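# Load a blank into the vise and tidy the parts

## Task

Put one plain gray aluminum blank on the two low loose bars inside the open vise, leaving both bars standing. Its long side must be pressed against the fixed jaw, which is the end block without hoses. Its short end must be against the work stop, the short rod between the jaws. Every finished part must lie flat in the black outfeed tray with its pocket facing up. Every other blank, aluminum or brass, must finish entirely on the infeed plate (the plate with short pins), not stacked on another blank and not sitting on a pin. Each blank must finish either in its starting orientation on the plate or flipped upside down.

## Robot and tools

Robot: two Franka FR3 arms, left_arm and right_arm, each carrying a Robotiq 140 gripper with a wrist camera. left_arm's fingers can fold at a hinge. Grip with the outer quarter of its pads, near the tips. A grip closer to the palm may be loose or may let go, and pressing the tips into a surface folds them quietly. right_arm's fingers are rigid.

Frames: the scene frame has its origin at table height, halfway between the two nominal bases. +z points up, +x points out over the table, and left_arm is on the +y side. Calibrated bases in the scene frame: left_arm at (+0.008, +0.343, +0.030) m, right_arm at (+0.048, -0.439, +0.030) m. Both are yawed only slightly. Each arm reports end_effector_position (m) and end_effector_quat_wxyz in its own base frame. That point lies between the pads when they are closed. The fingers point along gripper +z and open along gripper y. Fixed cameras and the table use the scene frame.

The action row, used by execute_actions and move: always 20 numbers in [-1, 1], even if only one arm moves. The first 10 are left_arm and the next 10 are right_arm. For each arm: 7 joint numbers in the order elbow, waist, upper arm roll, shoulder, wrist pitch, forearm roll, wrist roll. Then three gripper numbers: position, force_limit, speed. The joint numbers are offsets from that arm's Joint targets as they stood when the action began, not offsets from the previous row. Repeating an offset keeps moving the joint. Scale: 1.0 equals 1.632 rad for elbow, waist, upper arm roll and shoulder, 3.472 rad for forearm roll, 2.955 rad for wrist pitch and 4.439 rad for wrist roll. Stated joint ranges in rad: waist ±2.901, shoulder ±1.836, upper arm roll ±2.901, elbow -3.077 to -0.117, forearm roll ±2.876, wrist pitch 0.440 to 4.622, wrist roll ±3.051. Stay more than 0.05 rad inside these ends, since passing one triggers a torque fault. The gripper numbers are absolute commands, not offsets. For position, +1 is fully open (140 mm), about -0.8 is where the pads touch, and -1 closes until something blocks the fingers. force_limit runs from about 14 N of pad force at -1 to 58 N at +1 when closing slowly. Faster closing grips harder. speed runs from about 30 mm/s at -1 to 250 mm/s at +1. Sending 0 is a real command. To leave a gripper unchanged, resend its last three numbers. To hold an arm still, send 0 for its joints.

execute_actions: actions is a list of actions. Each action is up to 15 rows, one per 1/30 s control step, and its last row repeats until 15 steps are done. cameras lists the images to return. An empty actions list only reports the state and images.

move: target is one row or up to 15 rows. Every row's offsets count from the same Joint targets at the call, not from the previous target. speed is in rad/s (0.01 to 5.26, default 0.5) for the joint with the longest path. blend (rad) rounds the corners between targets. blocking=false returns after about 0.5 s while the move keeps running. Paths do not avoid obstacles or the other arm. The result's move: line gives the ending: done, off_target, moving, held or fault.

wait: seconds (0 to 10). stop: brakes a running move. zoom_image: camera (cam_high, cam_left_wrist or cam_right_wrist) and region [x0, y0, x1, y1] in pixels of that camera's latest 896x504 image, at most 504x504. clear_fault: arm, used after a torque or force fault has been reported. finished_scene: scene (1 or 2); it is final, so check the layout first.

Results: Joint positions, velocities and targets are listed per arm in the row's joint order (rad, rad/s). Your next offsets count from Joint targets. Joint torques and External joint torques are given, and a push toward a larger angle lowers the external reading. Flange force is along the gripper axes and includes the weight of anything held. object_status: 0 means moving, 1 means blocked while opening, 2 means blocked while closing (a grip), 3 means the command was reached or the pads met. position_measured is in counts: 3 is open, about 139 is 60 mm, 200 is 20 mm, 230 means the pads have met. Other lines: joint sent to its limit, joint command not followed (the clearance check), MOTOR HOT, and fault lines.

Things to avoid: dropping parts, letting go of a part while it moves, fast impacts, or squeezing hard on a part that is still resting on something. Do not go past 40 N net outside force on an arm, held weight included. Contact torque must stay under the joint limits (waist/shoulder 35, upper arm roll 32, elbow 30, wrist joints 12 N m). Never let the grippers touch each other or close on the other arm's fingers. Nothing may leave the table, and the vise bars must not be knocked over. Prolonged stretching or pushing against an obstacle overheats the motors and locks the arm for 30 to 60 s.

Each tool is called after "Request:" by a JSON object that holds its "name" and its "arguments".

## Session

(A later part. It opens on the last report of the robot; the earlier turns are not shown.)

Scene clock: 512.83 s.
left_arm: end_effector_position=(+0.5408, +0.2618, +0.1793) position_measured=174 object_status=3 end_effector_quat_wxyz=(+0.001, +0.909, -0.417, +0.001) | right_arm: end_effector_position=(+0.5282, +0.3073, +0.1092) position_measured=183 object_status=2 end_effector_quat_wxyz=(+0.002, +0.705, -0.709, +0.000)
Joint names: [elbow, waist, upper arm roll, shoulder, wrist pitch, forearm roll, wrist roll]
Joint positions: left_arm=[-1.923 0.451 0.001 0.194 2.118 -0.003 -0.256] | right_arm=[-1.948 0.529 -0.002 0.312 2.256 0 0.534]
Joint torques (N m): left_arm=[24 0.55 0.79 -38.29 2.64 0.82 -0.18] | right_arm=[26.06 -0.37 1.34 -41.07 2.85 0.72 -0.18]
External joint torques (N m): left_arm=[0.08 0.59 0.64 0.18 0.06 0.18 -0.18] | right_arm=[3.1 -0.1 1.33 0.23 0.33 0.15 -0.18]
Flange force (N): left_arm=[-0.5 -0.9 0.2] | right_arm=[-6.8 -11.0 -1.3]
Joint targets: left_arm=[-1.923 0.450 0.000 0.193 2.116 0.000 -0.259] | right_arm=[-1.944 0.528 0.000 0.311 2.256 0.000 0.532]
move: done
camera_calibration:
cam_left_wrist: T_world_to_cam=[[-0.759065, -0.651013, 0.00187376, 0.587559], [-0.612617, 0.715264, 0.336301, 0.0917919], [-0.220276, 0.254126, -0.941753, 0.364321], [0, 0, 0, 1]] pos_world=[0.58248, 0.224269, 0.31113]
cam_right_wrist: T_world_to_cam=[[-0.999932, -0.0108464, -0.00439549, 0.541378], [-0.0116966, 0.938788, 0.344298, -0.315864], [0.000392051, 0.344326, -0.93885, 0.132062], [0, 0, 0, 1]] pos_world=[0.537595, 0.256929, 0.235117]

Request:
{"name": "wait", "arguments": {"seconds": 0, "cameras": ["cam_right_wrist"]}}

Request:
{"name": "zoom_image", "arguments": {"camera": "cam_right_wrist", "region": [400, 70, 560, 190]}}

Scene clock: 514.63 s.
left_arm: end_effector_position=(+0.5408, +0.2618, +0.1793) position_measured=174 object_status=3 end_effector_quat_wxyz=(+0.001, +0.909, -0.417, +0.001) | right_arm: end_effector_position=(+0.5282, +0.3073, +0.1093) position_measured=183 object_status=2 end_effector_quat_wxyz=(+0.002, +0.705, -0.709, +0.000)
Joint names: [elbow, waist, upper arm roll, shoulder, wrist pitch, forearm roll, wrist roll]
Joint positions: left_arm=[-1.923 0.451 0.001 0.194 2.118 -0.003 -0.256] | right_arm=[-1.948 0.529 -0.002 0.312 2.255 0 0.534]
Joint torques (N m): left_arm=[23.99 0.55 0.75 -38.27 2.64 0.84 -0.13] | right_arm=[25.94 -0.35 1.28 -41.15 2.88 0.72 -0.2]
External joint torques (N m): left_arm=[0.15 0.67 0.69 0.06 0.06 0.2 -0.14] | right_arm=[3.03 -0.19 1.17 0.04 0.37 0.15 -0.2]
Flange force (N): left_arm=[-0.7 -0.9 0.0] | right_arm=[-6.2 -10.4 -1.5]
Joint targets: left_arm=[-1.923 0.450 0.000 0.193 2.116 0.000 -0.259] | right_arm=[-1.944 0.528 0.000 0.311 2.256 0.000 0.532]
Tool commands: left_gripper/position=-0.36 left_gripper/force_limit=-0.5 left_gripper/speed=-1.0 right_gripper/position=-1.0 right_gripper/force_limit=-0.1 right_gripper/speed=-1.0
camera_calibration:
cam_right_wrist: T_world_to_cam=[[-0.999933, -0.0107866, -0.00426687, 0.541333], [-0.0115962, 0.938821, 0.344211, -0.315905], [0.00029296, 0.344238, -0.938882, 0.132145], [0, 0, 0, 1]] pos_world=[0.537594, 0.256928, 0.235117]
Images, in order (width x height): cam_right_wrist 896x504.

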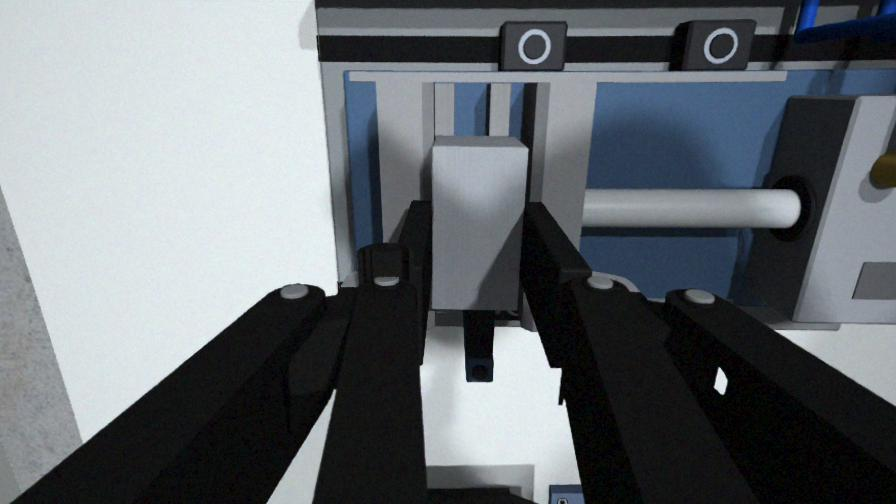

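Scaled by 3.150 from the camera's 896x504 image, which has a finer 1280x720 frame.

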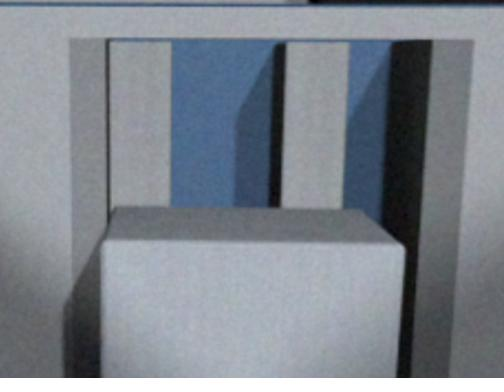

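Request:
{"name": "move", "arguments": {"target": [0,0,0,0,0,0,0,-0.36,-0.5,-1, 0.000465,-0.000,0,-0.000873,-0.000739,0,0,-1,-0.1,-1], "speed": 0.03}}

Request:
{"name": "move", "arguments": {"target": [0,0,0,0,0,0,0,-0.36,-0.5,-1, 0.00107,-0.000255,0,0.000717,-0.000194,0,-0.000094,-1,-0.1,-1], "speed": 0.03}}

Request:
{"name": "move", "arguments": {"target": [0,0,0,0,0,0,0,-0.36,-0.5,-1, 0.00107,-0.000255,0,0.000717,-0.000194,0,-0.000094,-1,-0.1,-1], "speed": 0.03}}

Scene clock: 521.10 s.
left_arm: end_effector_position=(+0.5408, +0.2618, +0.1793) position_measured=174 object_status=3 end_effector_quat_wxyz=(+0.001, +0.909, -0.417, +0.001) | right_arm: end_effector_position=(+0.5282, +0.3073, +0.1093) position_measured=183 object_status=2 end_effector_quat_wxyz=(+0.002, +0.705, -0.709, +0.000)
Joint names: [elbow, waist, upper arm roll, shoulder, wrist pitch, forearm roll, wrist roll]
Joint positions: left_arm=[-1.923 0.451 0.001 0.194 2.118 -0.003 -0.256] | right_arm=[-1.947 0.529 -0.002 0.312 2.255 0 0.534]
Joint torques (N m): left_arm=[24.01 0.58 0.76 -38.28 2.64 0.83 -0.15] | right_arm=[26.28 -0.34 1.16 -42.14 2.7 0.69 -0.16]
External joint torques (N m): left_arm=[0.09 0.54 0.55 0.11 0.06 0.19 -0.15] | right_arm=[3.44 -0.23 1.02 -0.99 0.2 0.11 -0.17]
Flange force (N): left_arm=[-0.4 -0.8 0.1] | right_arm=[-5.6 -9.6 -3.6]
Joint targets: left_arm=[-1.923 0.450 0.000 0.193 2.116 0.000 -0.259] | right_arm=[-1.943 0.528 0.000 0.310 2.254 0.000 0.532]
move: done
camera_calibration:
cam_left_wrist: T_world_to_cam=[[-0.759065, -0.651013, 0.00187376, 0.587559], [-0.612617, 0.715264, 0.336301, 0.0917919], [-0.220276, 0.254126, -0.941753, 0.364321], [0, 0, 0, 1]] pos_world=[0.58248, 0.224269, 0.31113]
cam_right_wrist: T_world_to_cam=[[-0.999933, -0.0108541, -0.00407677, 0.541404], [-0.0115941, 0.938864, 0.344094, -0.315922], [0.0000926961, 0.344118, -0.938926, 0.132388], [0, 0, 0, 1]] pos_world=[0.537693, 0.256927, 0.235216]

Scene clock: 521.80 s.
left_arm: end_effector_position=(+0.5408, +0.2618, +0.1793) position_measured=174 object_status=3 end_effector_quat_wxyz=(+0.001, +0.909, -0.417, +0.001) | right_arm: end_effector_position=(+0.5282, +0.3073, +0.1095) position_measured=183 object_status=2 end_effector_quat_wxyz=(+0.003, +0.705, -0.709, +0.000)
Joint names: [elbow, waist, upper arm roll, shoulder, wrist pitch, forearm roll, wrist roll]
Joint positions: left_arm=[-1.923 0.451 0.001 0.194 2.118 -0.003 -0.256] | right_arm=[-1.946 0.529 -0.002 0.312 2.253 0 0.534]
Joint torques (N m): left_arm=[23.98 0.57 0.72 -38.26 2.64 0.83 -0.19] | right_arm=[26.16 -0.64 1.19 -41.76 2.84 0.62 -0.21]
External joint torques (N m): left_arm=[0.27 0.42 0.41 -0.12 0.09 0.2 -0.19] | right_arm=[3.24 -0.75 0.85 -0.48 0.33 0.04 -0.21]
Flange force (N): left_arm=[-0.2 -0.7 -0.3] | right_arm=[-5.2 -10.3 -2.4]
Joint targets: left_arm=[-1.923 0.450 0.000 0.193 2.116 0.000 -0.259] | right_arm=[-1.941 0.528 0.000 0.311 2.253 0.000 0.531]
move: done
camera_calibration:
cam_left_wrist: T_world_to_cam=[[-0.759065, -0.651013, 0.00187376, 0.587559], [-0.612617, 0.715264, 0.336301, 0.0917919], [-0.220276, 0.254126, -0.941753, 0.364321], [0, 0, 0, 1]] pos_world=[0.58248, 0.224269, 0.31113]
cam_right_wrist: T_world_to_cam=[[-0.999935, -0.0108691, -0.00344013, 0.541357], [-0.0113893, 0.939004, 0.343716, -0.316138], [-0.000505603, 0.343733, -0.939067, 0.132995], [0, 0, 0, 1]] pos_world=[0.537789, 0.257024, 0.235415]

Scene clock: 522.50 s.
left_arm: end_effector_position=(+0.5408, +0.2618, +0.1793) position_measured=174 object_status=3 end_effector_quat_wxyz=(+0.001, +0.909, -0.417, +0.001) | right_arm: end_effector_position=(+0.5283, +0.3074, +0.1095) position_measured=183 object_status=2 end_effector_quat_wxyz=(+0.003, +0.705, -0.709, +0.000)
Joint names: [elbow, waist, upper arm roll, shoulder, wrist pitch, forearm roll, wrist roll]
Joint positions: left_arm=[-1.923 0.451 0.001 0.194 2.118 -0.003 -0.256] | right_arm=[-1.944 0.529 -0.002 0.313 2.251 0 0.534]
Joint torques (N m): left_arm=[23.95 0.57 0.73 -38.26 2.64 0.83 -0.2] | right_arm=[26.53 -0.92 1.11 -41.57 3.01 0.57 -0.18]
External joint torques (N m): left_arm=[0.02 0.68 0.65 0.18 0.05 0.2 -0.2] | right_arm=[3.8 -0.93 0.85 -0.57 0.53 0 -0.18]
Flange force (N): left_arm=[-0.6 -0.7 0.3] | right_arm=[-6.0 -11.9 -2.6]
Joint targets: left_arm=[-1.923 0.450 0.000 0.193 2.116 0.000 -0.259] | right_arm=[-1.940 0.527 0.000 0.312 2.253 0.000 0.531]
move: done
camera_calibration:
cam_left_wrist: T_world_to_cam=[[-0.759065, -0.651013, 0.00187376, 0.587559], [-0.612617, 0.715264, 0.336301, 0.0917919], [-0.220276, 0.254126, -0.941753, 0.364321], [0, 0, 0, 1]] pos_world=[0.58248, 0.224269, 0.31113]
cam_right_wrist: T_world_to_cam=[[-0.999938, -0.0108909, -0.00248578, 0.541334], [-0.0110825, 0.939189, 0.343223, -0.316322], [-0.00140339, 0.343229, -0.939251, 0.133616], [0, 0, 0, 1]] pos_world=[0.537982, 0.257121, 0.235414]

Request:
{"name": "wait", "arguments": {"seconds": 0, "cameras": ["cam_right_wrist"]}}

Request:
{"name": "zoom_image", "arguments": {"camera": "cam_right_wrist", "region": [400, 70, 560, 190]}}

Request:
{"name": "zoom_image", "arguments": {"camera": "cam_right_wrist", "region": [400, 270, 560, 390]}}

Scene clock: 526.47 s.
left_arm: end_effector_position=(+0.5408, +0.2618, +0.1793) position_measured=174 object_status=3 end_effector_quat_wxyz=(+0.001, +0.909, -0.417, +0.001) | right_arm: end_effector_position=(+0.5283, +0.3074, +0.1095) position_measured=183 object_status=2 end_effector_quat_wxyz=(+0.003, +0.705, -0.709, -0.001)
Joint names: [elbow, waist, upper arm roll, shoulder, wrist pitch, forearm roll, wrist roll]
Joint positions: left_arm=[-1.923 0.451 0.001 0.194 2.117 -0.003 -0.256] | right_arm=[-1.944 0.529 -0.002 0.313 2.251 0 0.533]
Joint torques (N m): left_arm=[23.98 0.54 0.69 -38.26 2.65 0.84 -0.24] | right_arm=[26.28 -0.86 1.07 -41.69 3.03 0.58 -0.23]
External joint torques (N m): left_arm=[0.02 0.6 0.57 0.24 0.06 0.2 -0.24] | right_arm=[3.4 -0.85 0.83 -0.47 0.53 0 -0.24]
Flange force (N): left_arm=[-0.4 -0.8 0.4] | right_arm=[-5.3 -10.8 -2.1]
Joint targets: left_arm=[-1.923 0.450 0.000 0.193 2.116 0.000 -0.259] | right_arm=[-1.940 0.527 0.000 0.312 2.253 0.000 0.531]
Tool commands: left_gripper/position=-0.36 left_gripper/force_limit=-0.5 left_gripper/speed=-1.0 right_gripper/position=-1.0 right_gripper/force_limit=-0.1 right_gripper/speed=-1.0
camera_calibration:
cam_right_wrist: T_world_to_cam=[[-0.999937, -0.0109586, -0.00229659, 0.541305], [-0.0110813, 0.93922, 0.343136, -0.31631], [-0.00160329, 0.34314, -0.939283, 0.133754], [0, 0, 0, 1]] pos_world=[0.537981, 0.25712, 0.235414]
Images, in order (width x height): cam_right_wrist 896x504.

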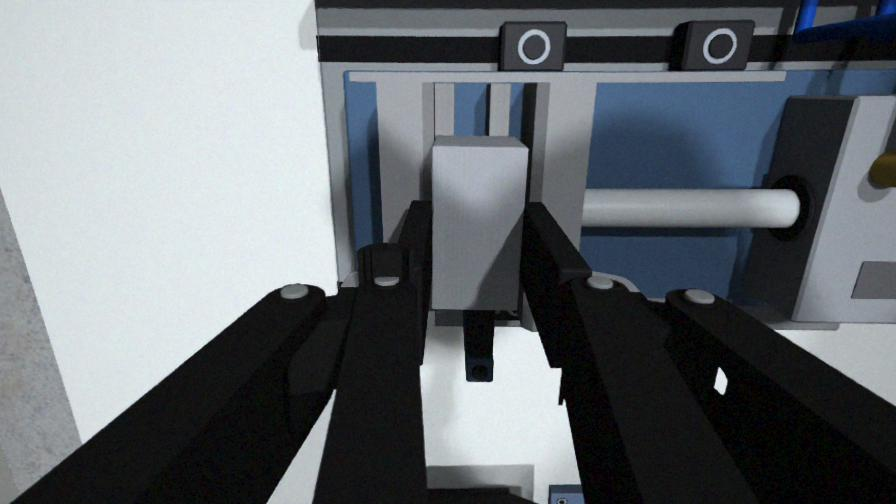

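Scaled by 3.150 from the camera's 896x504 image, which has a finer 1280x720 frame.

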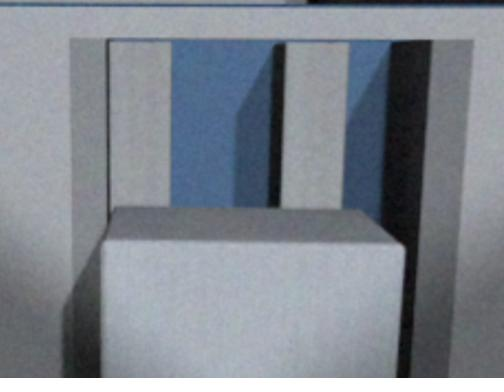

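Scaled by 3.150 from the camera's 896x504 image, which has a finer 1280x720 frame.

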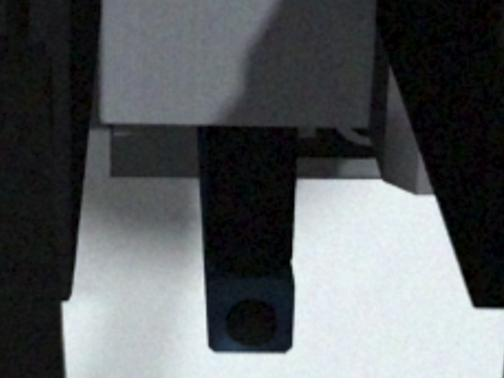

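Request:
{"name": "zoom_image", "arguments": {"camera": "cam_right_wrist", "region": [410, 75, 470, 155]}}

Request:
{"name": "zoom_image", "arguments": {"camera": "cam_right_wrist", "region": [360, 60, 440, 300]}}

Scaled by 6.300 from the camera's 896x504 image, which has a finer 1280x720 frame.

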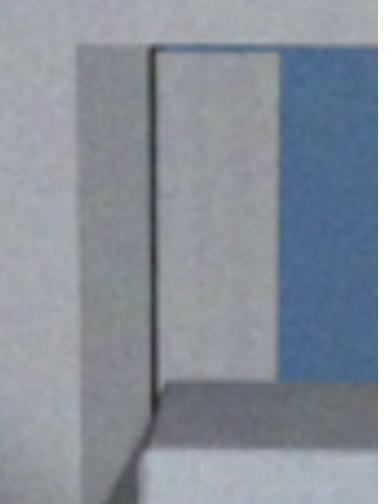

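Scaled by 2.100 from the camera's 896x504 image, which has a finer 1280x720 frame.

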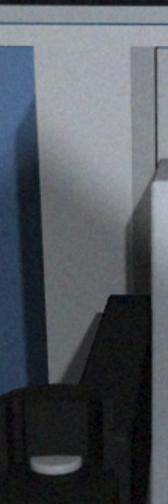

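Request:
{"name": "zoom_image", "arguments": {"camera": "cam_right_wrist", "region": [425, 130, 445, 150]}}

Request:
{"name": "zoom_image", "arguments": {"camera": "cam_right_wrist", "region": [425, 150, 455, 200]}}

Request:
{"name": "zoom_image", "arguments": {"camera": "cam_right_wrist", "region": [420, 280, 450, 330]}}

Scaled by 25.200 from the camera's 896x504 image, which has a finer 1280x720 frame.

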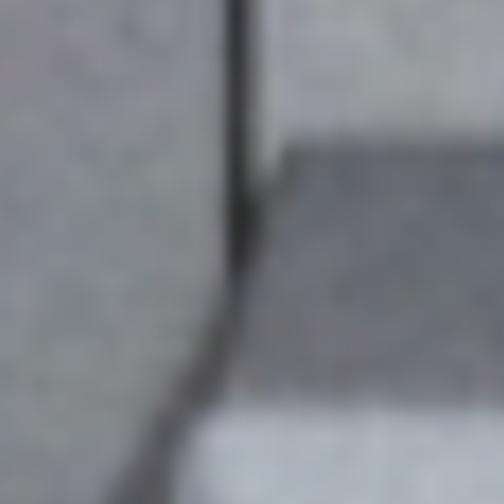

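Scaled by 10.080 from the camera's 896x504 image, which has a finer 1280x720 frame.

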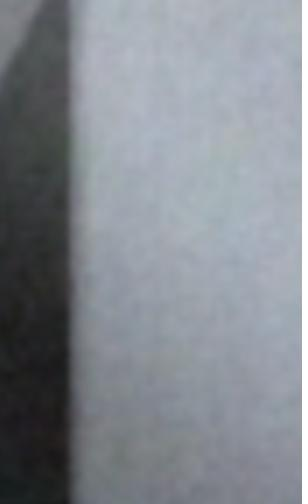

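Scaled by 10.080 from the camera's 896x504 image, which has a finer 1280x720 frame.

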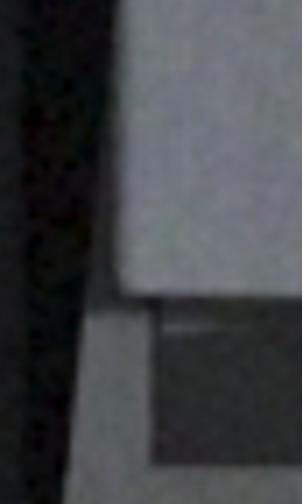

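Request:
{"name": "move", "arguments": {"target": [0,0,0,0,0,0,0,-0.36,-0.5,-1, 0.00184,0.00132,0,0.00123,-0.00034,0,0.00049,-1,-0.1,-1], "speed": 0.03}}

Request:
{"name": "move", "arguments": {"target": [0,0,0,0,0,0,0,-0.36,-0.5,-1, 0.00184,0.00132,0,0.00123,-0.00034,0,0.00049,-1,-0.1,-1], "speed": 0.03}}

Scene clock: 556.10 s.
left_arm: end_effector_position=(+0.5408, +0.2618, +0.1793) position_measured=174 object_status=3 end_effector_quat_wxyz=(+0.001, +0.909, -0.417, +0.001) | right_arm: end_effector_position=(+0.5283, +0.3074, +0.1095) position_measured=183 object_status=2 end_effector_quat_wxyz=(+0.004, +0.705, -0.709, -0.001)
Joint names: [elbow, waist, upper arm roll, shoulder, wrist pitch, forearm roll, wrist roll]
Joint positions: left_arm=[-1.923 0.451 0.001 0.194 2.117 -0.003 -0.256] | right_arm=[-1.942 0.529 -0.002 0.315 2.249 0 0.533]
Joint torques (N m): left_arm=[23.97 0.56 0.78 -38.27 2.64 0.84 -0.18] | right_arm=[26.65 -0.47 1.13 -41.4 3.26 0.61 -0.08]
External joint torques (N m): left_arm=[0.09 0.59 0.64 0.11 0.06 0.2 -0.18] | right_arm=[3.72 -0.48 0.86 -0.02 0.76 0.03 -0.08]
Flange force (N): left_arm=[-0.5 -0.8 0.1] | right_arm=[-7.0 -12.4 -1.3]
Joint targets: left_arm=[-1.923 0.450 0.000 0.193 2.116 0.000 -0.259] | right_arm=[-1.937 0.529 0.000 0.314 2.252 0.000 0.533]
move: done
camera_calibration:
cam_left_wrist: T_world_to_cam=[[-0.759065, -0.651013, 0.00187376, 0.587559], [-0.612617, 0.715264, 0.336301, 0.0917919], [-0.220276, 0.254126, -0.941753, 0.364321], [0, 0, 0, 1]] pos_world=[0.58248, 0.224269, 0.31113]
cam_right_wrist: T_world_to_cam=[[-0.999938, -0.0110806, -0.0010583, 0.541238], [-0.0107728, 0.939447, 0.342525, -0.316511], [-0.00280117, 0.342515, -0.939508, 0.134673], [0, 0, 0, 1]] pos_world=[0.538172, 0.257216, 0.235512]

Scene clock: 556.80 s.
left_arm: end_effector_position=(+0.5408, +0.2618, +0.1793) position_measured=174 object_status=3 end_effector_quat_wxyz=(+0.001, +0.909, -0.417, +0.001) | right_arm: end_effector_position=(+0.5284, +0.3075, +0.1096) position_measured=183 object_status=2 end_effector_quat_wxyz=(+0.005, +0.705, -0.709, -0.001)
Joint names: [elbow, waist, upper arm roll, shoulder, wrist pitch, forearm roll, wrist roll]
Joint positions: left_arm=[-1.923 0.451 0.001 0.194 2.117 -0.003 -0.256] | right_arm=[-1.939 0.529 -0.002 0.316 2.246 0 0.533]
Joint torques (N m): left_arm=[23.99 0.58 0.78 -38.29 2.65 0.83 -0.21] | right_arm=[26.79 0.9 1.82 -41.11 3.51 0.76 0.01]
External joint torques (N m): left_arm=[0.07 0.52 0.54 0.15 0.06 0.18 -0.21] | right_arm=[3.86 0.75 1.43 0.3 1.01 0.18 0.01]
Flange force (N): left_arm=[-0.3 -0.7 0.2] | right_arm=[-9.2 -12.4 -0.4]
Joint targets: left_arm=[-1.923 0.450 0.000 0.193 2.116 0.000 -0.259] | right_arm=[-1.934 0.532 0.000 0.316 2.251 0.000 0.535]
move: done
camera_calibration:
cam_left_wrist: T_world_to_cam=[[-0.759065, -0.651013, 0.00187376, 0.587559], [-0.612617, 0.715264, 0.336301, 0.0917919], [-0.220276, 0.254126, -0.941753, 0.364321], [0, 0, 0, 1]] pos_world=[0.58248, 0.224269, 0.31113]
cam_right_wrist: T_world_to_cam=[[-0.999939, -0.0110786, 0.000438316, 0.541177], [-0.0102621, 0.93976, 0.341681, -0.316846], [-0.00419728, 0.341656, -0.939816, 0.13565], [0, 0, 0, 1]] pos_world=[0.538462, 0.257409, 0.23551]

Request:
{"name": "move", "arguments": {"target": [0,0,0,0,0,0,0,-0.36,-0.5,-1, -0.0050,0,0,-0.0033,0.0027,0,0,-1,-0.1,-1], "speed": 0.03}}

Scene clock: 569.67 s.
left_arm: end_effector_position=(+0.5408, +0.2618, +0.1793) position_measured=174 object_status=3 end_effector_quat_wxyz=(+0.001, +0.909, -0.417, +0.001) | right_arm: end_effector_position=(+0.5283, +0.3074, +0.1095) position_measured=183 object_status=2 end_effector_quat_wxyz=(+0.004, +0.705, -0.709, -0.001)
Joint names: [elbow, waist, upper arm roll, shoulder, wrist pitch, forearm roll, wrist roll]
Joint positions: left_arm=[-1.923 0.451 0.001 0.194 2.117 -0.003 -0.256] | right_arm=[-1.942 0.529 -0.002 0.314 2.249 0 0.533]
Joint torques (N m): left_arm=[23.99 0.54 0.77 -38.32 2.64 0.82 -0.23] | right_arm=[25.31 0.83 2.06 -42.3 3.35 0.73 0.02]
External joint torques (N m): left_arm=[0.11 0.62 0.67 0.06 0.07 0.18 -0.23] | right_arm=[2.52 0.92 1.88 -1.17 0.87 0.16 0.02]
Flange force (N): left_arm=[-0.5 -0.7 0.1] | right_arm=[-4.8 -4.1 -1.7]
Joint targets: left_arm=[-1.923 0.450 0.000 0.193 2.116 0.000 -0.259] | right_arm=[-1.942 0.532 0.000 0.311 2.259 0.000 0.535]
move: done
camera_calibration:
cam_left_wrist: T_world_to_cam=[[-0.759065, -0.651013, 0.00187376, 0.587559], [-0.612617, 0.715264, 0.336301, 0.0917919], [-0.220276, 0.254126, -0.941753, 0.364321], [0, 0, 0, 1]] pos_world=[0.58248, 0.224269, 0.31113]
cam_right_wrist: T_world_to_cam=[[-0.999937, -0.0111409, -0.00118749, 0.541284], [-0.0108733, 0.939403, 0.342643, -0.316475], [-0.00270182, 0.342635, -0.939465, 0.134578], [0, 0, 0, 1]] pos_world=[0.538173, 0.257216, 0.235512]

Request:
{"name": "move", "arguments": {"target": [0,0,0,0,0,0,0,-0.36,-0.5,-1, -0.0030,0,0,-0.0012,0.0022,0,0,-1,-0.1,-1], "speed": 0.03}}

Request:
{"name": "move", "arguments": {"target": [0,0,0,0,0,0,0,-0.36,-0.5,-1, -0.0018,0,0,-0.0007,0.0013,0,0,-1,-0.1,-1], "speed": 0.03}}

Scene clock: 572.10 s.
left_arm: end_effector_position=(+0.5408, +0.2618, +0.1793) position_measured=174 object_status=3 end_effector_quat_wxyz=(+0.001, +0.909, -0.417, +0.001) | right_arm: end_effector_position=(+0.5282, +0.3073, +0.1095) position_measured=183 object_status=2 end_effector_quat_wxyz=(+0.002, +0.705, -0.709, +0.000)
Joint names: [elbow, waist, upper arm roll, shoulder, wrist pitch, forearm roll, wrist roll]
Joint positions: left_arm=[-1.923 0.451 0.001 0.194 2.117 -0.003 -0.256] | right_arm=[-1.947 0.529 -0.002 0.312 2.254 0 0.533]
Joint torques (N m): left_arm=[24 0.54 0.75 -38.29 2.65 0.82 -0.19] | right_arm=[25.19 0.96 2.37 -42.06 3.49 0.73 -0.01]
External joint torques (N m): left_arm=[0.19 0.51 0.55 0.01 0.09 0.19 -0.19] | right_arm=[2.31 1.02 2.17 -0.89 0.99 0.16 -0.01]
Flange force (N): left_arm=[-0.3 -0.8 0.0] | right_arm=[-4.8 -3.8 -0.9]
Joint targets: left_arm=[-1.923 0.450 0.000 0.193 2.116 0.000 -0.259] | right_arm=[-1.947 0.532 0.000 0.309 2.265 0.000 0.535]
move: off_target (right_arm); right_arm: the wrist pitch is farthest, 0.011 rad from its target
camera_calibration:
cam_left_wrist: T_world_to_cam=[[-0.759065, -0.651013, 0.00187376, 0.587559], [-0.612617, 0.715264, 0.336301, 0.0917919], [-0.220276, 0.254126, -0.941753, 0.364321], [0, 0, 0, 1]] pos_world=[0.58248, 0.224269, 0.31113]
cam_right_wrist: T_world_to_cam=[[-0.99993, -0.0111097, -0.00395484, 0.541439], [-0.0117922, 0.938893, 0.344006, -0.315871], [-0.000108635, 0.344029, -0.938959, 0.132714], [0, 0, 0, 1]] pos_world=[0.537691, 0.256926, 0.235416]

Scene clock: 572.80 s.
left_arm: end_effector_position=(+0.5408, +0.2618, +0.1793) position_measured=174 object_status=3 end_effector_quat_wxyz=(+0.001, +0.909, -0.417, +0.001) | right_arm: end_effector_position=(+0.5281, +0.3073, +0.1094) position_measured=183 object_status=2 end_effector_quat_wxyz=(+0.001, +0.705, -0.709, +0.000)
Joint names: [elbow, waist, upper arm roll, shoulder, wrist pitch, forearm roll, wrist roll]
Joint positions: left_arm=[-1.923 0.451 0.001 0.194 2.117 -0.003 -0.256] | right_arm=[-1.95 0.529 -0.002 0.31 2.258 0 0.533]
Joint torques (N m): left_arm=[23.98 0.56 0.72 -38.25 2.65 0.82 -0.19] | right_arm=[25.02 0.99 2.42 -41.56 3.64 0.75 0.02]
External joint torques (N m): left_arm=[0.12 0.51 0.5 0.13 0.07 0.18 -0.19] | right_arm=[2.28 0.95 2.14 -0.61 1.15 0.17 0.02]
Flange force (N): left_arm=[-0.3 -0.9 0.1] | right_arm=[-5.0 -4.2 -0.1]
Joint targets: left_arm=[-1.923 0.450 0.000 0.193 2.116 0.000 -0.259] | right_arm=[-1.950 0.532 0.000 0.308 2.269 0.000 0.535]
move: off_target (right_arm); right_arm: the wrist pitch is farthest, 0.011 rad from its target
camera_calibration:
cam_left_wrist: T_world_to_cam=[[-0.759065, -0.651013, 0.00187376, 0.587559], [-0.612617, 0.715264, 0.336301, 0.0917919], [-0.220276, 0.254126, -0.941753, 0.364321], [0, 0, 0, 1]] pos_world=[0.58248, 0.224269, 0.31113]
cam_right_wrist: T_world_to_cam=[[-0.999923, -0.0110703, -0.005546, 0.541509], [-0.0123039, 0.938568, 0.344875, -0.315598], [0.00138743, 0.344917, -0.938632, 0.131546], [0, 0, 0, 1]] pos_world=[0.537402, 0.256833, 0.235319]

Request:
{"name": "move", "arguments": {"target": [0,0,0,0,0,0,0,-0.36,-0.5,-1, 0,0,0,0,0,0,-0.0016,-1,-0.1,-1], "speed": 0.03}}

Request:
{"name": "move", "arguments": {"target": [0,0,0,0,0,0,0,-0.36,-0.5,-1, -0.000465,0,0,0.000873,0.000739,0,0,-1,-0.1,-1], "speed": 0.03}}

Scene clock: 578.53 s.
left_arm: end_effector_position=(+0.5408, +0.2618, +0.1793) position_measured=174 object_status=3 end_effector_quat_wxyz=(+0.001, +0.909, -0.417, +0.001) | right_arm: end_effector_position=(+0.5281, +0.3073, +0.1094) position_measured=183 object_status=2 end_effector_quat_wxyz=(+0.001, +0.705, -0.709, +0.000)
Joint names: [elbow, waist, upper arm roll, shoulder, wrist pitch, forearm roll, wrist roll]
Joint positions: left_arm=[-1.923 0.451 0.001 0.194 2.117 -0.003 -0.256] | right_arm=[-1.95 0.529 -0.002 0.31 2.258 0 0.532]
Joint velocities: left_arm=[within noise] | right_arm=[0 -0.001 0.001 0 0.001 0 -0.004]
Joint torques (N m): left_arm=[23.96 0.58 0.74 -38.24 2.64 0.84 -0.19] | right_arm=[25.43 1 2.34 -41.5 3.53 0.76 -0.15]
External joint torques (N m): left_arm=[0.13 0.57 0.56 0.1 0.07 0.2 -0.19] | right_arm=[2.59 0.94 2.04 -0.44 1.03 0.19 -0.15]
Flange force (N): left_arm=[-0.4 -0.8 0.1] | right_arm=[-5.6 -6.0 -0.4]
Joint targets: left_arm=[-1.923 0.450 0.000 0.193 2.116 0.000 -0.259] | right_arm=[-1.950 0.532 0.000 0.308 2.269 0.000 0.528]
move: off_target (right_arm); right_arm: the wrist pitch is farthest, 0.011 rad from its target
camera_calibration:
cam_left_wrist: T_world_to_cam=[[-0.759105, -0.650965, 0.0018958, 0.587564], [-0.612567, 0.715307, 0.336301, 0.0917192], [-0.220276, 0.254127, -0.941753, 0.364415], [0, 0, 0, 1]] pos_world=[0.582479, 0.224269, 0.31123]
cam_right_wrist: T_world_to_cam=[[-0.999901, -0.0127365, -0.00593503, 0.542115], [-0.0140022, 0.938473, 0.345069, -0.314673], [0.0011749, 0.345118, -0.938559, 0.131497], [0, 0, 0, 1]] pos_world=[0.537501, 0.256834, 0.235219]

Scene clock: 579.23 s.
left_arm: end_effector_position=(+0.5408, +0.2618, +0.1793) position_measured=174 object_status=3 end_effector_quat_wxyz=(+0.001, +0.909, -0.417, +0.001) | right_arm: end_effector_position=(+0.5282, +0.3073, +0.1093) position_measured=183 object_status=2 end_effector_quat_wxyz=(+0.001, +0.706, -0.708, +0.000)
Joint names: [elbow, waist, upper arm roll, shoulder, wrist pitch, forearm roll, wrist roll]
Joint positions: left_arm=[-1.923 0.451 0.001 0.194 2.117 -0.003 -0.256] | right_arm=[-1.951 0.529 -0.002 0.31 2.259 0 0.531]
Joint velocities: left_arm=[within noise] | right_arm=[-0.001 -0.002 -0.001 0 0.003 0.002 0]
Joint torques (N m): left_arm=[24 0.51 0.72 -38.25 2.65 0.84 -0.2] | right_arm=[25.17 1.06 2.42 -40.89 3.74 0.77 -0.16]
External joint torques (N m): left_arm=[0.23 0.52 0.56 -0.01 0.09 0.2 -0.2] | right_arm=[2.34 1.07 2.18 0.18 1.23 0.19 -0.16]
Flange force (N): left_arm=[-0.3 -0.9 -0.1] | right_arm=[-6.0 -6.2 1.2]
Joint targets: left_arm=[-1.923 0.450 0.000 0.193 2.116 0.000 -0.259] | right_arm=[-1.950 0.532 0.000 0.309 2.271 0.000 0.528]
move: off_target (right_arm); right_arm: the wrist pitch is farthest, 0.012 rad from its target
camera_calibration:
cam_left_wrist: T_world_to_cam=[[-0.759105, -0.650965, 0.0018958, 0.587564], [-0.612567, 0.715307, 0.336301, 0.0917192], [-0.220276, 0.254127, -0.941753, 0.364415], [0, 0, 0, 1]] pos_world=[0.582479, 0.224269, 0.31123]
cam_right_wrist: T_world_to_cam=[[-0.999882, -0.0140273, -0.00618751, 0.542494], [-0.015301, 0.938424, 0.345147, -0.313947], [0.00096502, 0.345201, -0.938528, 0.131488], [0, 0, 0, 1]] pos_world=[0.537499, 0.256835, 0.235119]

Request:
{"name": "move", "arguments": {"target": [0,0,0,0,0,0,0,-0.36,-0.5,-1, -0.000465,0,0,0.000873,0.000739,0,0,-1,-0.1,-1], "speed": 0.03}}

Request:
{"name": "move", "arguments": {"target": [0,0,0,0,0,0,0,-0.36,-0.5,-1, -0.000465,0,0,0.000873,0.000739,0,0,-1,-0.1,-1], "speed": 0.03, "cameras": ["cam_right_wrist"]}}

Request:
{"name": "zoom_image", "arguments": {"camera": "cam_right_wrist", "region": [425, 130, 445, 150]}}

Request:
{"name": "zoom_image", "arguments": {"camera": "cam_right_wrist", "region": [410, 70, 550, 150]}}

Scene clock: 583.33 s.
left_arm: end_effector_position=(+0.5408, +0.2618, +0.1793) position_measured=174 object_status=3 end_effector_quat_wxyz=(+0.001, +0.909, -0.417, +0.001) | right_arm: end_effector_position=(+0.5282, +0.3073, +0.1092) position_measured=183 object_status=2 end_effector_quat_wxyz=(+0.001, +0.706, -0.708, +0.000)
Joint names: [elbow, waist, upper arm roll, shoulder, wrist pitch, forearm roll, wrist roll]
Joint positions: left_arm=[-1.923 0.451 0.001 0.194 2.117 -0.003 -0.256] | right_arm=[-1.951 0.529 -0.002 0.31 2.259 0 0.53]
Joint torques (N m): left_arm=[23.98 0.58 0.73 -38.28 2.66 0.84 -0.2] | right_arm=[24.89 1.15 2.58 -39.83 3.98 0.77 -0.17]
External joint torques (N m): left_arm=[0.21 0.59 0.57 -0.09 0.1 0.2 -0.21] | right_arm=[1.93 1.13 2.31 1.46 1.45 0.2 -0.17]
Flange force (N): left_arm=[-0.5 -0.6 -0.1] | right_arm=[-6.9 -7.5 3.8]
Joint targets: left_arm=[-1.923 0.450 0.000 0.193 2.116 0.000 -0.259] | right_arm=[-1.951 0.532 0.000 0.311 2.273 0.000 0.528]
move: off_target (right_arm); right_arm: the wrist pitch is farthest, 0.014 rad from its target
camera_calibration:
cam_left_wrist: T_world_to_cam=[[-0.759105, -0.650965, 0.0018958, 0.587564], [-0.612567, 0.715307, 0.336301, 0.0917192], [-0.220276, 0.254127, -0.941753, 0.364415], [0, 0, 0, 1]] pos_world=[0.582479, 0.224269, 0.31123]
cam_right_wrist: T_world_to_cam=[[-0.999872, -0.0146848, -0.00642624, 0.542812], [-0.0160005, 0.938371, 0.34526, -0.313548], [0.000960128, 0.345318, -0.938485, 0.131356], [0, 0, 0, 1]] pos_world=[0.537599, 0.256836, 0.23502]

Scene clock: 584.03 s.
left_arm: end_effector_position=(+0.5408, +0.2618, +0.1793) position_measured=174 object_status=3 end_effector_quat_wxyz=(+0.001, +0.909, -0.417, +0.001) | right_arm: end_effector_position=(+0.5282, +0.3073, +0.1092) position_measured=183 object_status=2 end_effector_quat_wxyz=(+0.001, +0.706, -0.708, +0.000)
Joint names: [elbow, waist, upper arm roll, shoulder, wrist pitch, forearm roll, wrist roll]
Joint positions: left_arm=[-1.923 0.451 0.001 0.194 2.117 -0.003 -0.256] | right_arm=[-1.951 0.529 -0.002 0.31 2.26 0 0.529]
Joint torques (N m): left_arm=[23.98 0.55 0.78 -38.32 2.66 0.83 -0.22] | right_arm=[24.5 1.34 2.58 -38.98 4.24 0.8 -0.13]
External joint torques (N m): left_arm=[0.15 0.49 0.54 -0.01 0.09 0.19 -0.22] | right_arm=[1.59 1.56 2.53 2.25 1.73 0.22 -0.14]
Flange force (N): left_arm=[-0.3 -0.5 0.0] | right_arm=[-7.6 -7.5 5.7]
Joint targets: left_arm=[-1.923 0.450 0.000 0.193 2.116 0.000 -0.259] | right_arm=[-1.952 0.532 0.000 0.312 2.275 0.000 0.528]
move: off_target (right_arm); right_arm: the wrist pitch is farthest, 0.016 rad from its target
camera_calibration:
cam_right_wrist: T_world_to_cam=[[-0.999864, -0.015189, -0.00650121, 0.542954], [-0.0164997, 0.938364, 0.345256, -0.313277], [0.000856404, 0.345316, -0.938486, 0.131413], [0, 0, 0, 1]] pos_world=[0.537599, 0.256836, 0.23502]
Images, in order (width x height): cam_right_wrist 896x504.

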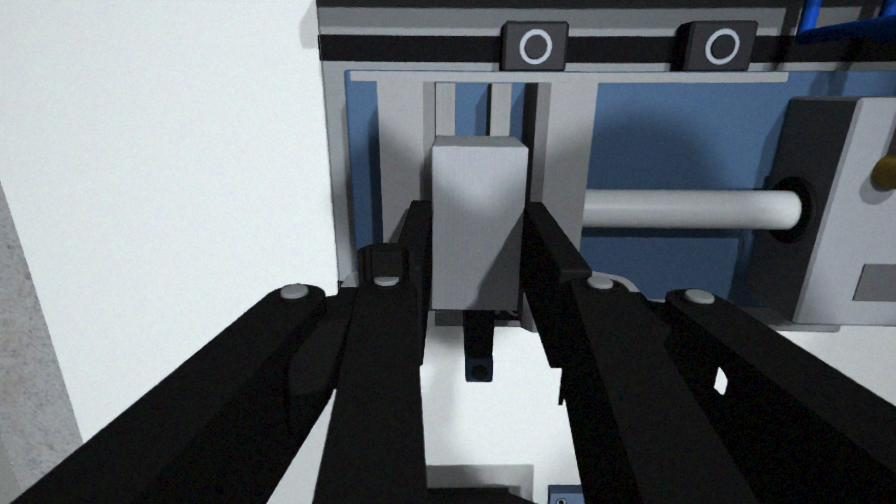

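Scaled by 25.200 from the camera's 896x504 image, which has a finer 1280x720 frame.

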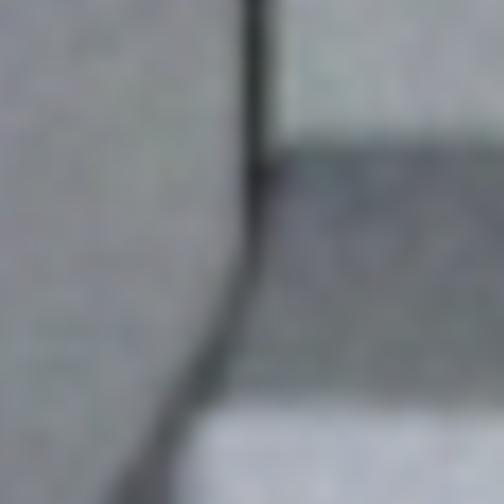

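Scaled by 3.600 from the camera's 896x504 image, which has a finer 1280x720 frame.

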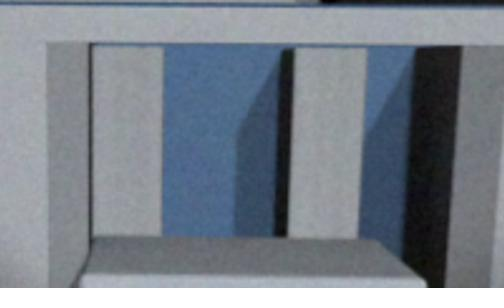

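Request:
{"name": "execute_actions", "arguments": {"actions": [[[0,0,0,0,0,0,0,-0.36,-0.5,-1,0,0,0,0,0,0,0,-0.25,-0.1,-1]],[[0,0,0,0,0,0,0,-0.36,-0.5,-1,0,0,0,0,0,0,0,-0.25,-0.1,-1]]], "cameras": ["cam_right_wrist"]}}

Request:
{"name": "zoom_image", "arguments": {"camera": "cam_right_wrist", "region": [410, 70, 550, 150]}}

Request:
{"name": "zoom_image", "arguments": {"camera": "cam_right_wrist", "region": [400, 270, 560, 390]}}

Scene clock: 589.30 s.
left_arm: end_effector_position=(+0.5408, +0.2618, +0.1793) position_measured=174 object_status=3 end_effector_quat_wxyz=(+0.001, +0.909, -0.417, +0.001) | right_arm: end_effector_position=(+0.5307, +0.3095, +0.1097) position_measured=160 object_status=3 end_effector_quat_wxyz=(-0.004, +0.707, -0.707, +0.001)
Joint names: [elbow, waist, upper arm roll, shoulder, wrist pitch, forearm roll, wrist roll]
Joint positions: left_arm=[-1.923 0.451 0.001 0.194 2.117 -0.003 -0.256] | right_arm=[-1.952 0.53 -0.002 0.311 2.271 0 0.529]
Joint torques (N m): left_arm=[23.98 0.58 0.82 -38.29 2.66 0.84 -0.19] | right_arm=[24.24 0.12 1.11 -40.03 2.73 0.6 -0.13]
External joint torques (N m): left_arm=[0.28 0.61 0.67 -0.18 0.11 0.21 -0.19] | right_arm=[1.31 0.17 0.91 1.25 0.19 0.03 -0.13]
External joint torques at the end of the 1st action: left_arm=[0.13 0.51 0.54 0.14 0.07 0.2 -0.19] | right_arm=[1.39 0.21 0.91 1.16 0.24 0.03 -0.19]
Flange force (N): left_arm=[-0.6 -0.6 -0.3] | right_arm=[-4.6 -7.1 1.3]
Flange force at the end of the 1st action (N): left_arm=[-0.3 -1.0 0.1] | right_arm=[-4.6 -7.2 1.2]
Joint targets: left_arm=[-1.923 0.450 0.000 0.193 2.116 0.000 -0.259] | right_arm=[-1.952 0.532 0.000 0.312 2.275 0.000 0.528]
Step readings (joint positions of left_arm | right_arm; steps 1 to 15: 1st action; 16 to 30: 2nd action):
0: [-1.923 0.451 0.001 0.194 2.117 -0.003 -0.256] | [-1.951 0.529 -0.002 0.310 2.260 0.000 0.529]
1: [-1.923 0.451 0.001 0.194 2.117 -0.003 -0.256] | [-1.951 0.529 -0.002 0.310 2.260 0.000 0.529]
2: [-1.923 0.451 0.001 0.194 2.117 -0.003 -0.256] | [-1.951 0.529 -0.002 0.310 2.260 0.000 0.529]
4: [-1.923 0.451 0.001 0.194 2.117 -0.003 -0.256] | [-1.952 0.529 -0.002 0.310 2.263 0.000 0.529]
8: [-1.923 0.451 0.001 0.194 2.117 -0.003 -0.256] | [-1.952 0.530 -0.002 0.311 2.267 0.000 0.529]
15: [-1.923 0.451 0.001 0.194 2.117 -0.003 -0.256] | [-1.952 0.530 -0.002 0.311 2.270 0.000 0.529]
16: [-1.923 0.451 0.001 0.194 2.117 -0.003 -0.256] | [-1.952 0.530 -0.002 0.311 2.270 0.000 0.529]
17: [-1.923 0.451 0.001 0.194 2.117 -0.003 -0.256] | [-1.952 0.530 -0.002 0.311 2.270 0.000 0.529]
19: [-1.923 0.451 0.001 0.194 2.117 -0.003 -0.256] | [-1.952 0.530 -0.002 0.311 2.271 0.000 0.529]
23: [-1.923 0.451 0.001 0.194 2.117 -0.003 -0.256] | [-1.952 0.530 -0.002 0.311 2.271 0.000 0.529]
30: [-1.923 0.451 0.001 0.194 2.117 -0.003 -0.256] | [-1.952 0.530 -0.002 0.311 2.271 0.000 0.529]
camera_calibration:
cam_right_wrist: T_world_to_cam=[[-0.999744, -0.0164488, -0.015568, 0.546832], [-0.0208582, 0.936538, 0.349944, -0.313085], [0.00882391, 0.350179, -0.936641, 0.12519], [0, 0, 0, 1]] pos_world=[0.539056, 0.258371, 0.235333]
Images, in order (width x height): cam_right_wrist 896x504.

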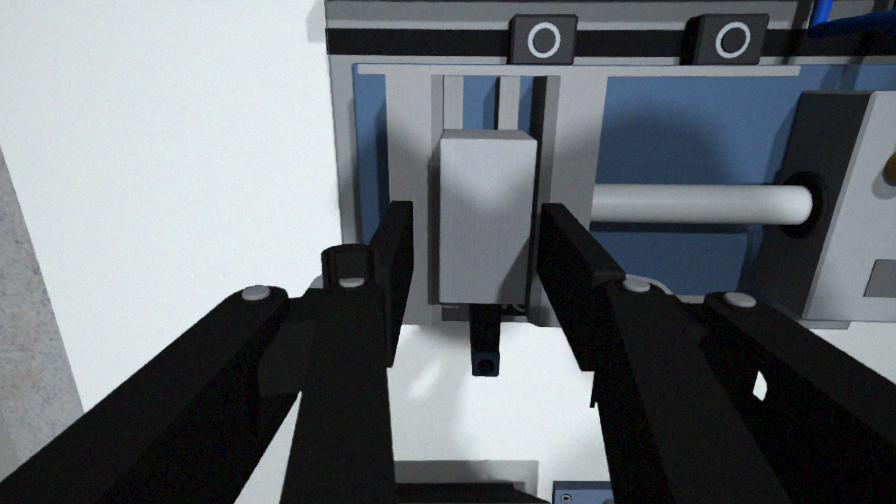

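Scaled by 3.600 from the camera's 896x504 image, which has a finer 1280x720 frame.

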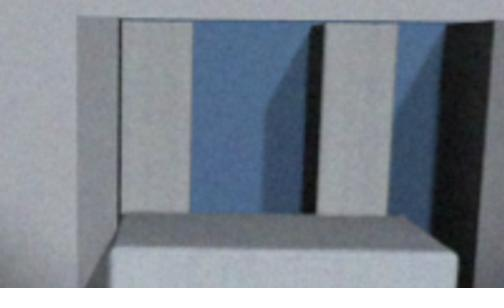

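Scaled by 3.150 from the camera's 896x504 image, which has a finer 1280x720 frame.

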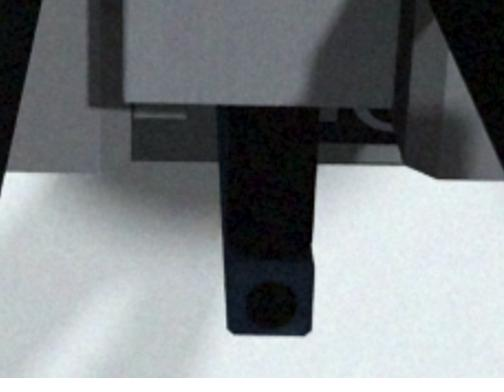

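Request:
{"name": "move", "arguments": {"target": [0,0,0,0,0,0,0,-0.36,-0.5,-1, 0.03375,-0.00184,0,-0.0383,-0.04351,0,-0.0002,-0.25,-0.1,-1], "speed": 0.12, "cameras": ["cam_right_wrist"]}}

Request:
{"name": "zoom_image", "arguments": {"camera": "cam_right_wrist", "region": [400, 60, 580, 160]}}

Request:
{"name": "zoom_image", "arguments": {"camera": "cam_right_wrist", "region": [400, 200, 600, 360]}}

Scene clock: 603.00 s.
left_arm: end_effector_position=(+0.5408, +0.2618, +0.1793) position_measured=174 object_status=3 end_effector_quat_wxyz=(+0.001, +0.909, -0.417, +0.001) | right_arm: end_effector_position=(+0.5305, +0.3095, +0.1601) position_measured=160 object_status=3 end_effector_quat_wxyz=(-0.002, +0.707, -0.707, +0.001)
Joint names: [elbow, waist, upper arm roll, shoulder, wrist pitch, forearm roll, wrist roll]
Joint positions: left_arm=[-1.923 0.451 0.001 0.194 2.117 -0.003 -0.256] | right_arm=[-1.898 0.53 -0.002 0.25 2.152 0 0.529]
Joint velocities: left_arm=[within noise] | right_arm=[-0.001 -0.001 0 -0.001 -0.004 -0.001 0]
Joint torques (N m): left_arm=[24.01 0.57 0.74 -38.31 2.66 0.82 -0.19] | right_arm=[25.37 -0.75 1 -39.52 2.16 0.64 -0.14]
External joint torques (N m): left_arm=[0.08 0.6 0.59 0.1 0.07 0.18 -0.19] | right_arm=[1.56 -0.85 0.71 0.74 -0.37 0.01 -0.14]
Flange force (N): left_arm=[-0.5 -0.7 0.2] | right_arm=[-3.9 -8.2 -1.8]
Joint targets: left_arm=[-1.923 0.450 0.000 0.193 2.116 0.000 -0.259] | right_arm=[-1.897 0.529 0.000 0.249 2.147 0.000 0.527]
move: done
camera_calibration:
cam_right_wrist: T_world_to_cam=[[-0.999801, -0.0164393, -0.0112594, 0.546792], [-0.0193299, 0.93735, 0.347853, -0.331484], [0.00483556, 0.348001, -0.937482, 0.175431], [0, 0, 0, 1]] pos_world=[0.539427, 0.258656, 0.285927]
Images, in order (width x height): cam_right_wrist 896x504.

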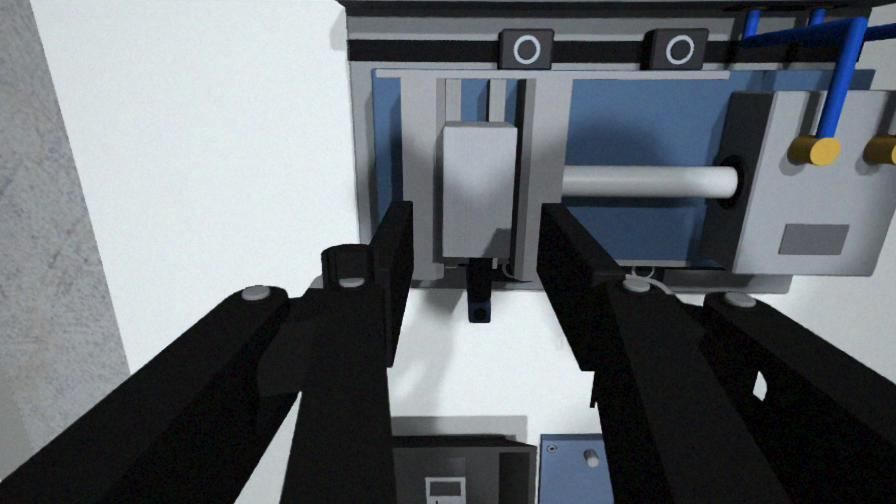

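Scaled by 2.800 from the camera's 896x504 image, which has a finer 1280x720 frame.

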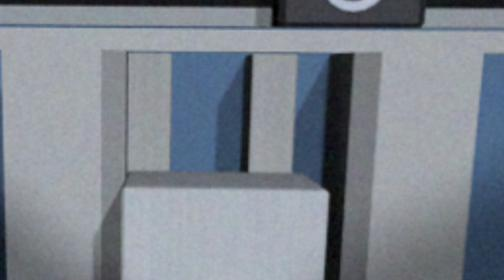

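Scaled by 2.520 from the camera's 896x504 image, which has a finer 1280x720 frame.

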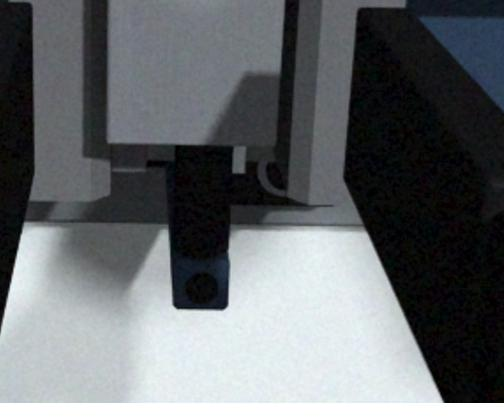

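Request:
{"name": "move", "arguments": {"target": [0,0,0,0,0,0,0,-0.36,-0.5,-1, 0.18608,0.07163,0,0.08276,-0.0574,0,0.02613,-0.25,-0.1,-1], "speed": 0.35, "cameras": ["cam_right_wrist"]}}

Request:
{"name": "zoom_image", "arguments": {"camera": "cam_right_wrist", "region": [380, 0, 580, 160]}}

Scene clock: 611.70 s.
left_arm: end_effector_position=(+0.5408, +0.2618, +0.1793) position_measured=174 object_status=3 end_effector_quat_wxyz=(+0.001, +0.909, -0.417, +0.001) | right_arm: end_effector_position=(+0.5350, +0.4021, +0.2009) position_measured=160 object_status=3 end_effector_quat_wxyz=(-0.002, +0.709, -0.705, +0.000)
Joint names: [elbow, waist, upper arm roll, shoulder, wrist pitch, forearm roll, wrist roll]
Joint positions: left_arm=[-1.923 0.451 0.001 0.194 2.117 -0.003 -0.256] | right_arm=[-1.595 0.645 0 0.383 1.982 0 0.638]
Joint velocities: left_arm=[within noise] | right_arm=[0.001 -0.001 0 0 0 0 0.006]
Joint torques (N m): left_arm=[24.01 0.52 0.77 -38.3 2.65 0.84 -0.22] | right_arm=[26.47 -0.4 1.05 -43.83 2.26 0.69 0.2]
External joint torques (N m): left_arm=[0.22 0.61 0.68 -0.03 0.09 0.2 -0.22] | right_arm=[1.93 -0.42 0.71 1.14 -0.24 0.01 0.2]
Flange force (N): left_arm=[-0.5 -0.8 -0.1] | right_arm=[-8.4 -11.0 -2.8]
Joint targets: left_arm=[-1.923 0.450 0.000 0.193 2.116 0.000 -0.259] | right_arm=[-1.593 0.645 0.000 0.385 1.977 0.000 0.643]
move: done
camera_calibration:
cam_right_wrist: T_world_to_cam=[[-0.999652, -0.0239652, -0.0110328, 0.556136], [-0.0263082, 0.936912, 0.348575, -0.428508], [0.00198313, 0.348744, -0.937216, 0.182483], [0, 0, 0, 1]] pos_world=[0.544307, 0.351162, 0.326529]
Images, in order (width x height): cam_right_wrist 896x504.

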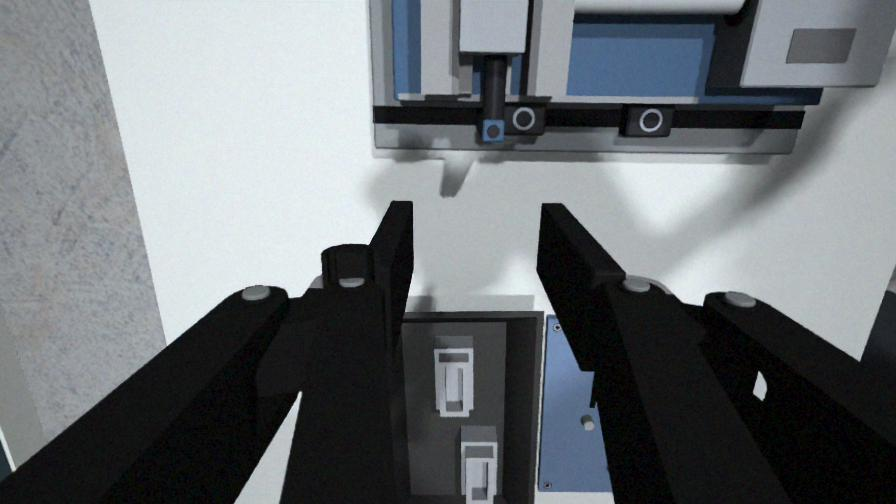

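Scaled by 2.520 from the camera's 896x504 image, which has a finer 1280x720 frame.

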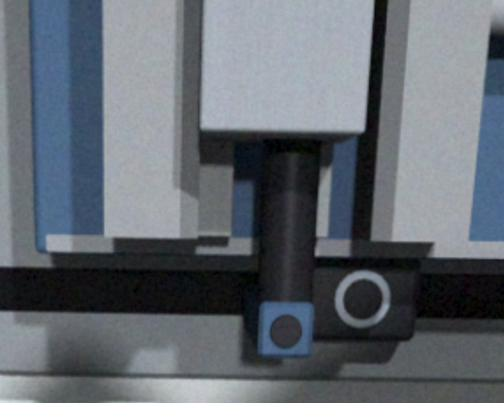

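Request:
{"name": "zoom_image", "arguments": {"camera": "cam_right_wrist", "region": [455, 40, 535, 110]}}

Request:
{"name": "zoom_image", "arguments": {"camera": "cam_right_wrist", "region": [450, 0, 480, 60]}}

Scaled by 6.300 from the camera's 896x504 image, which has a finer 1280x720 frame.

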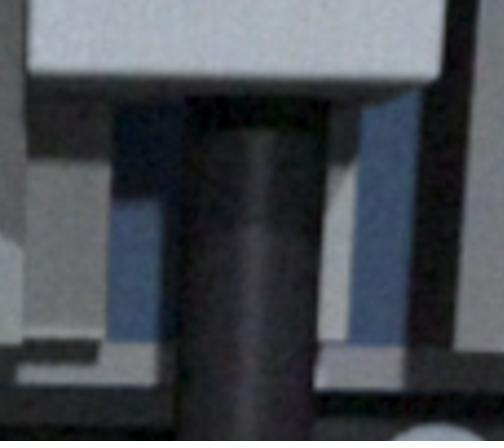

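Scaled by 8.400 from the camera's 896x504 image, which has a finer 1280x720 frame.

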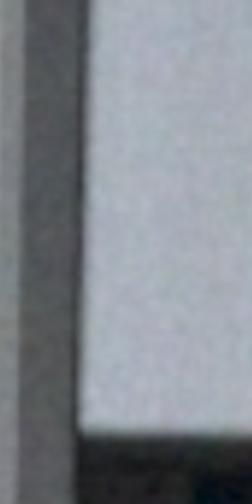

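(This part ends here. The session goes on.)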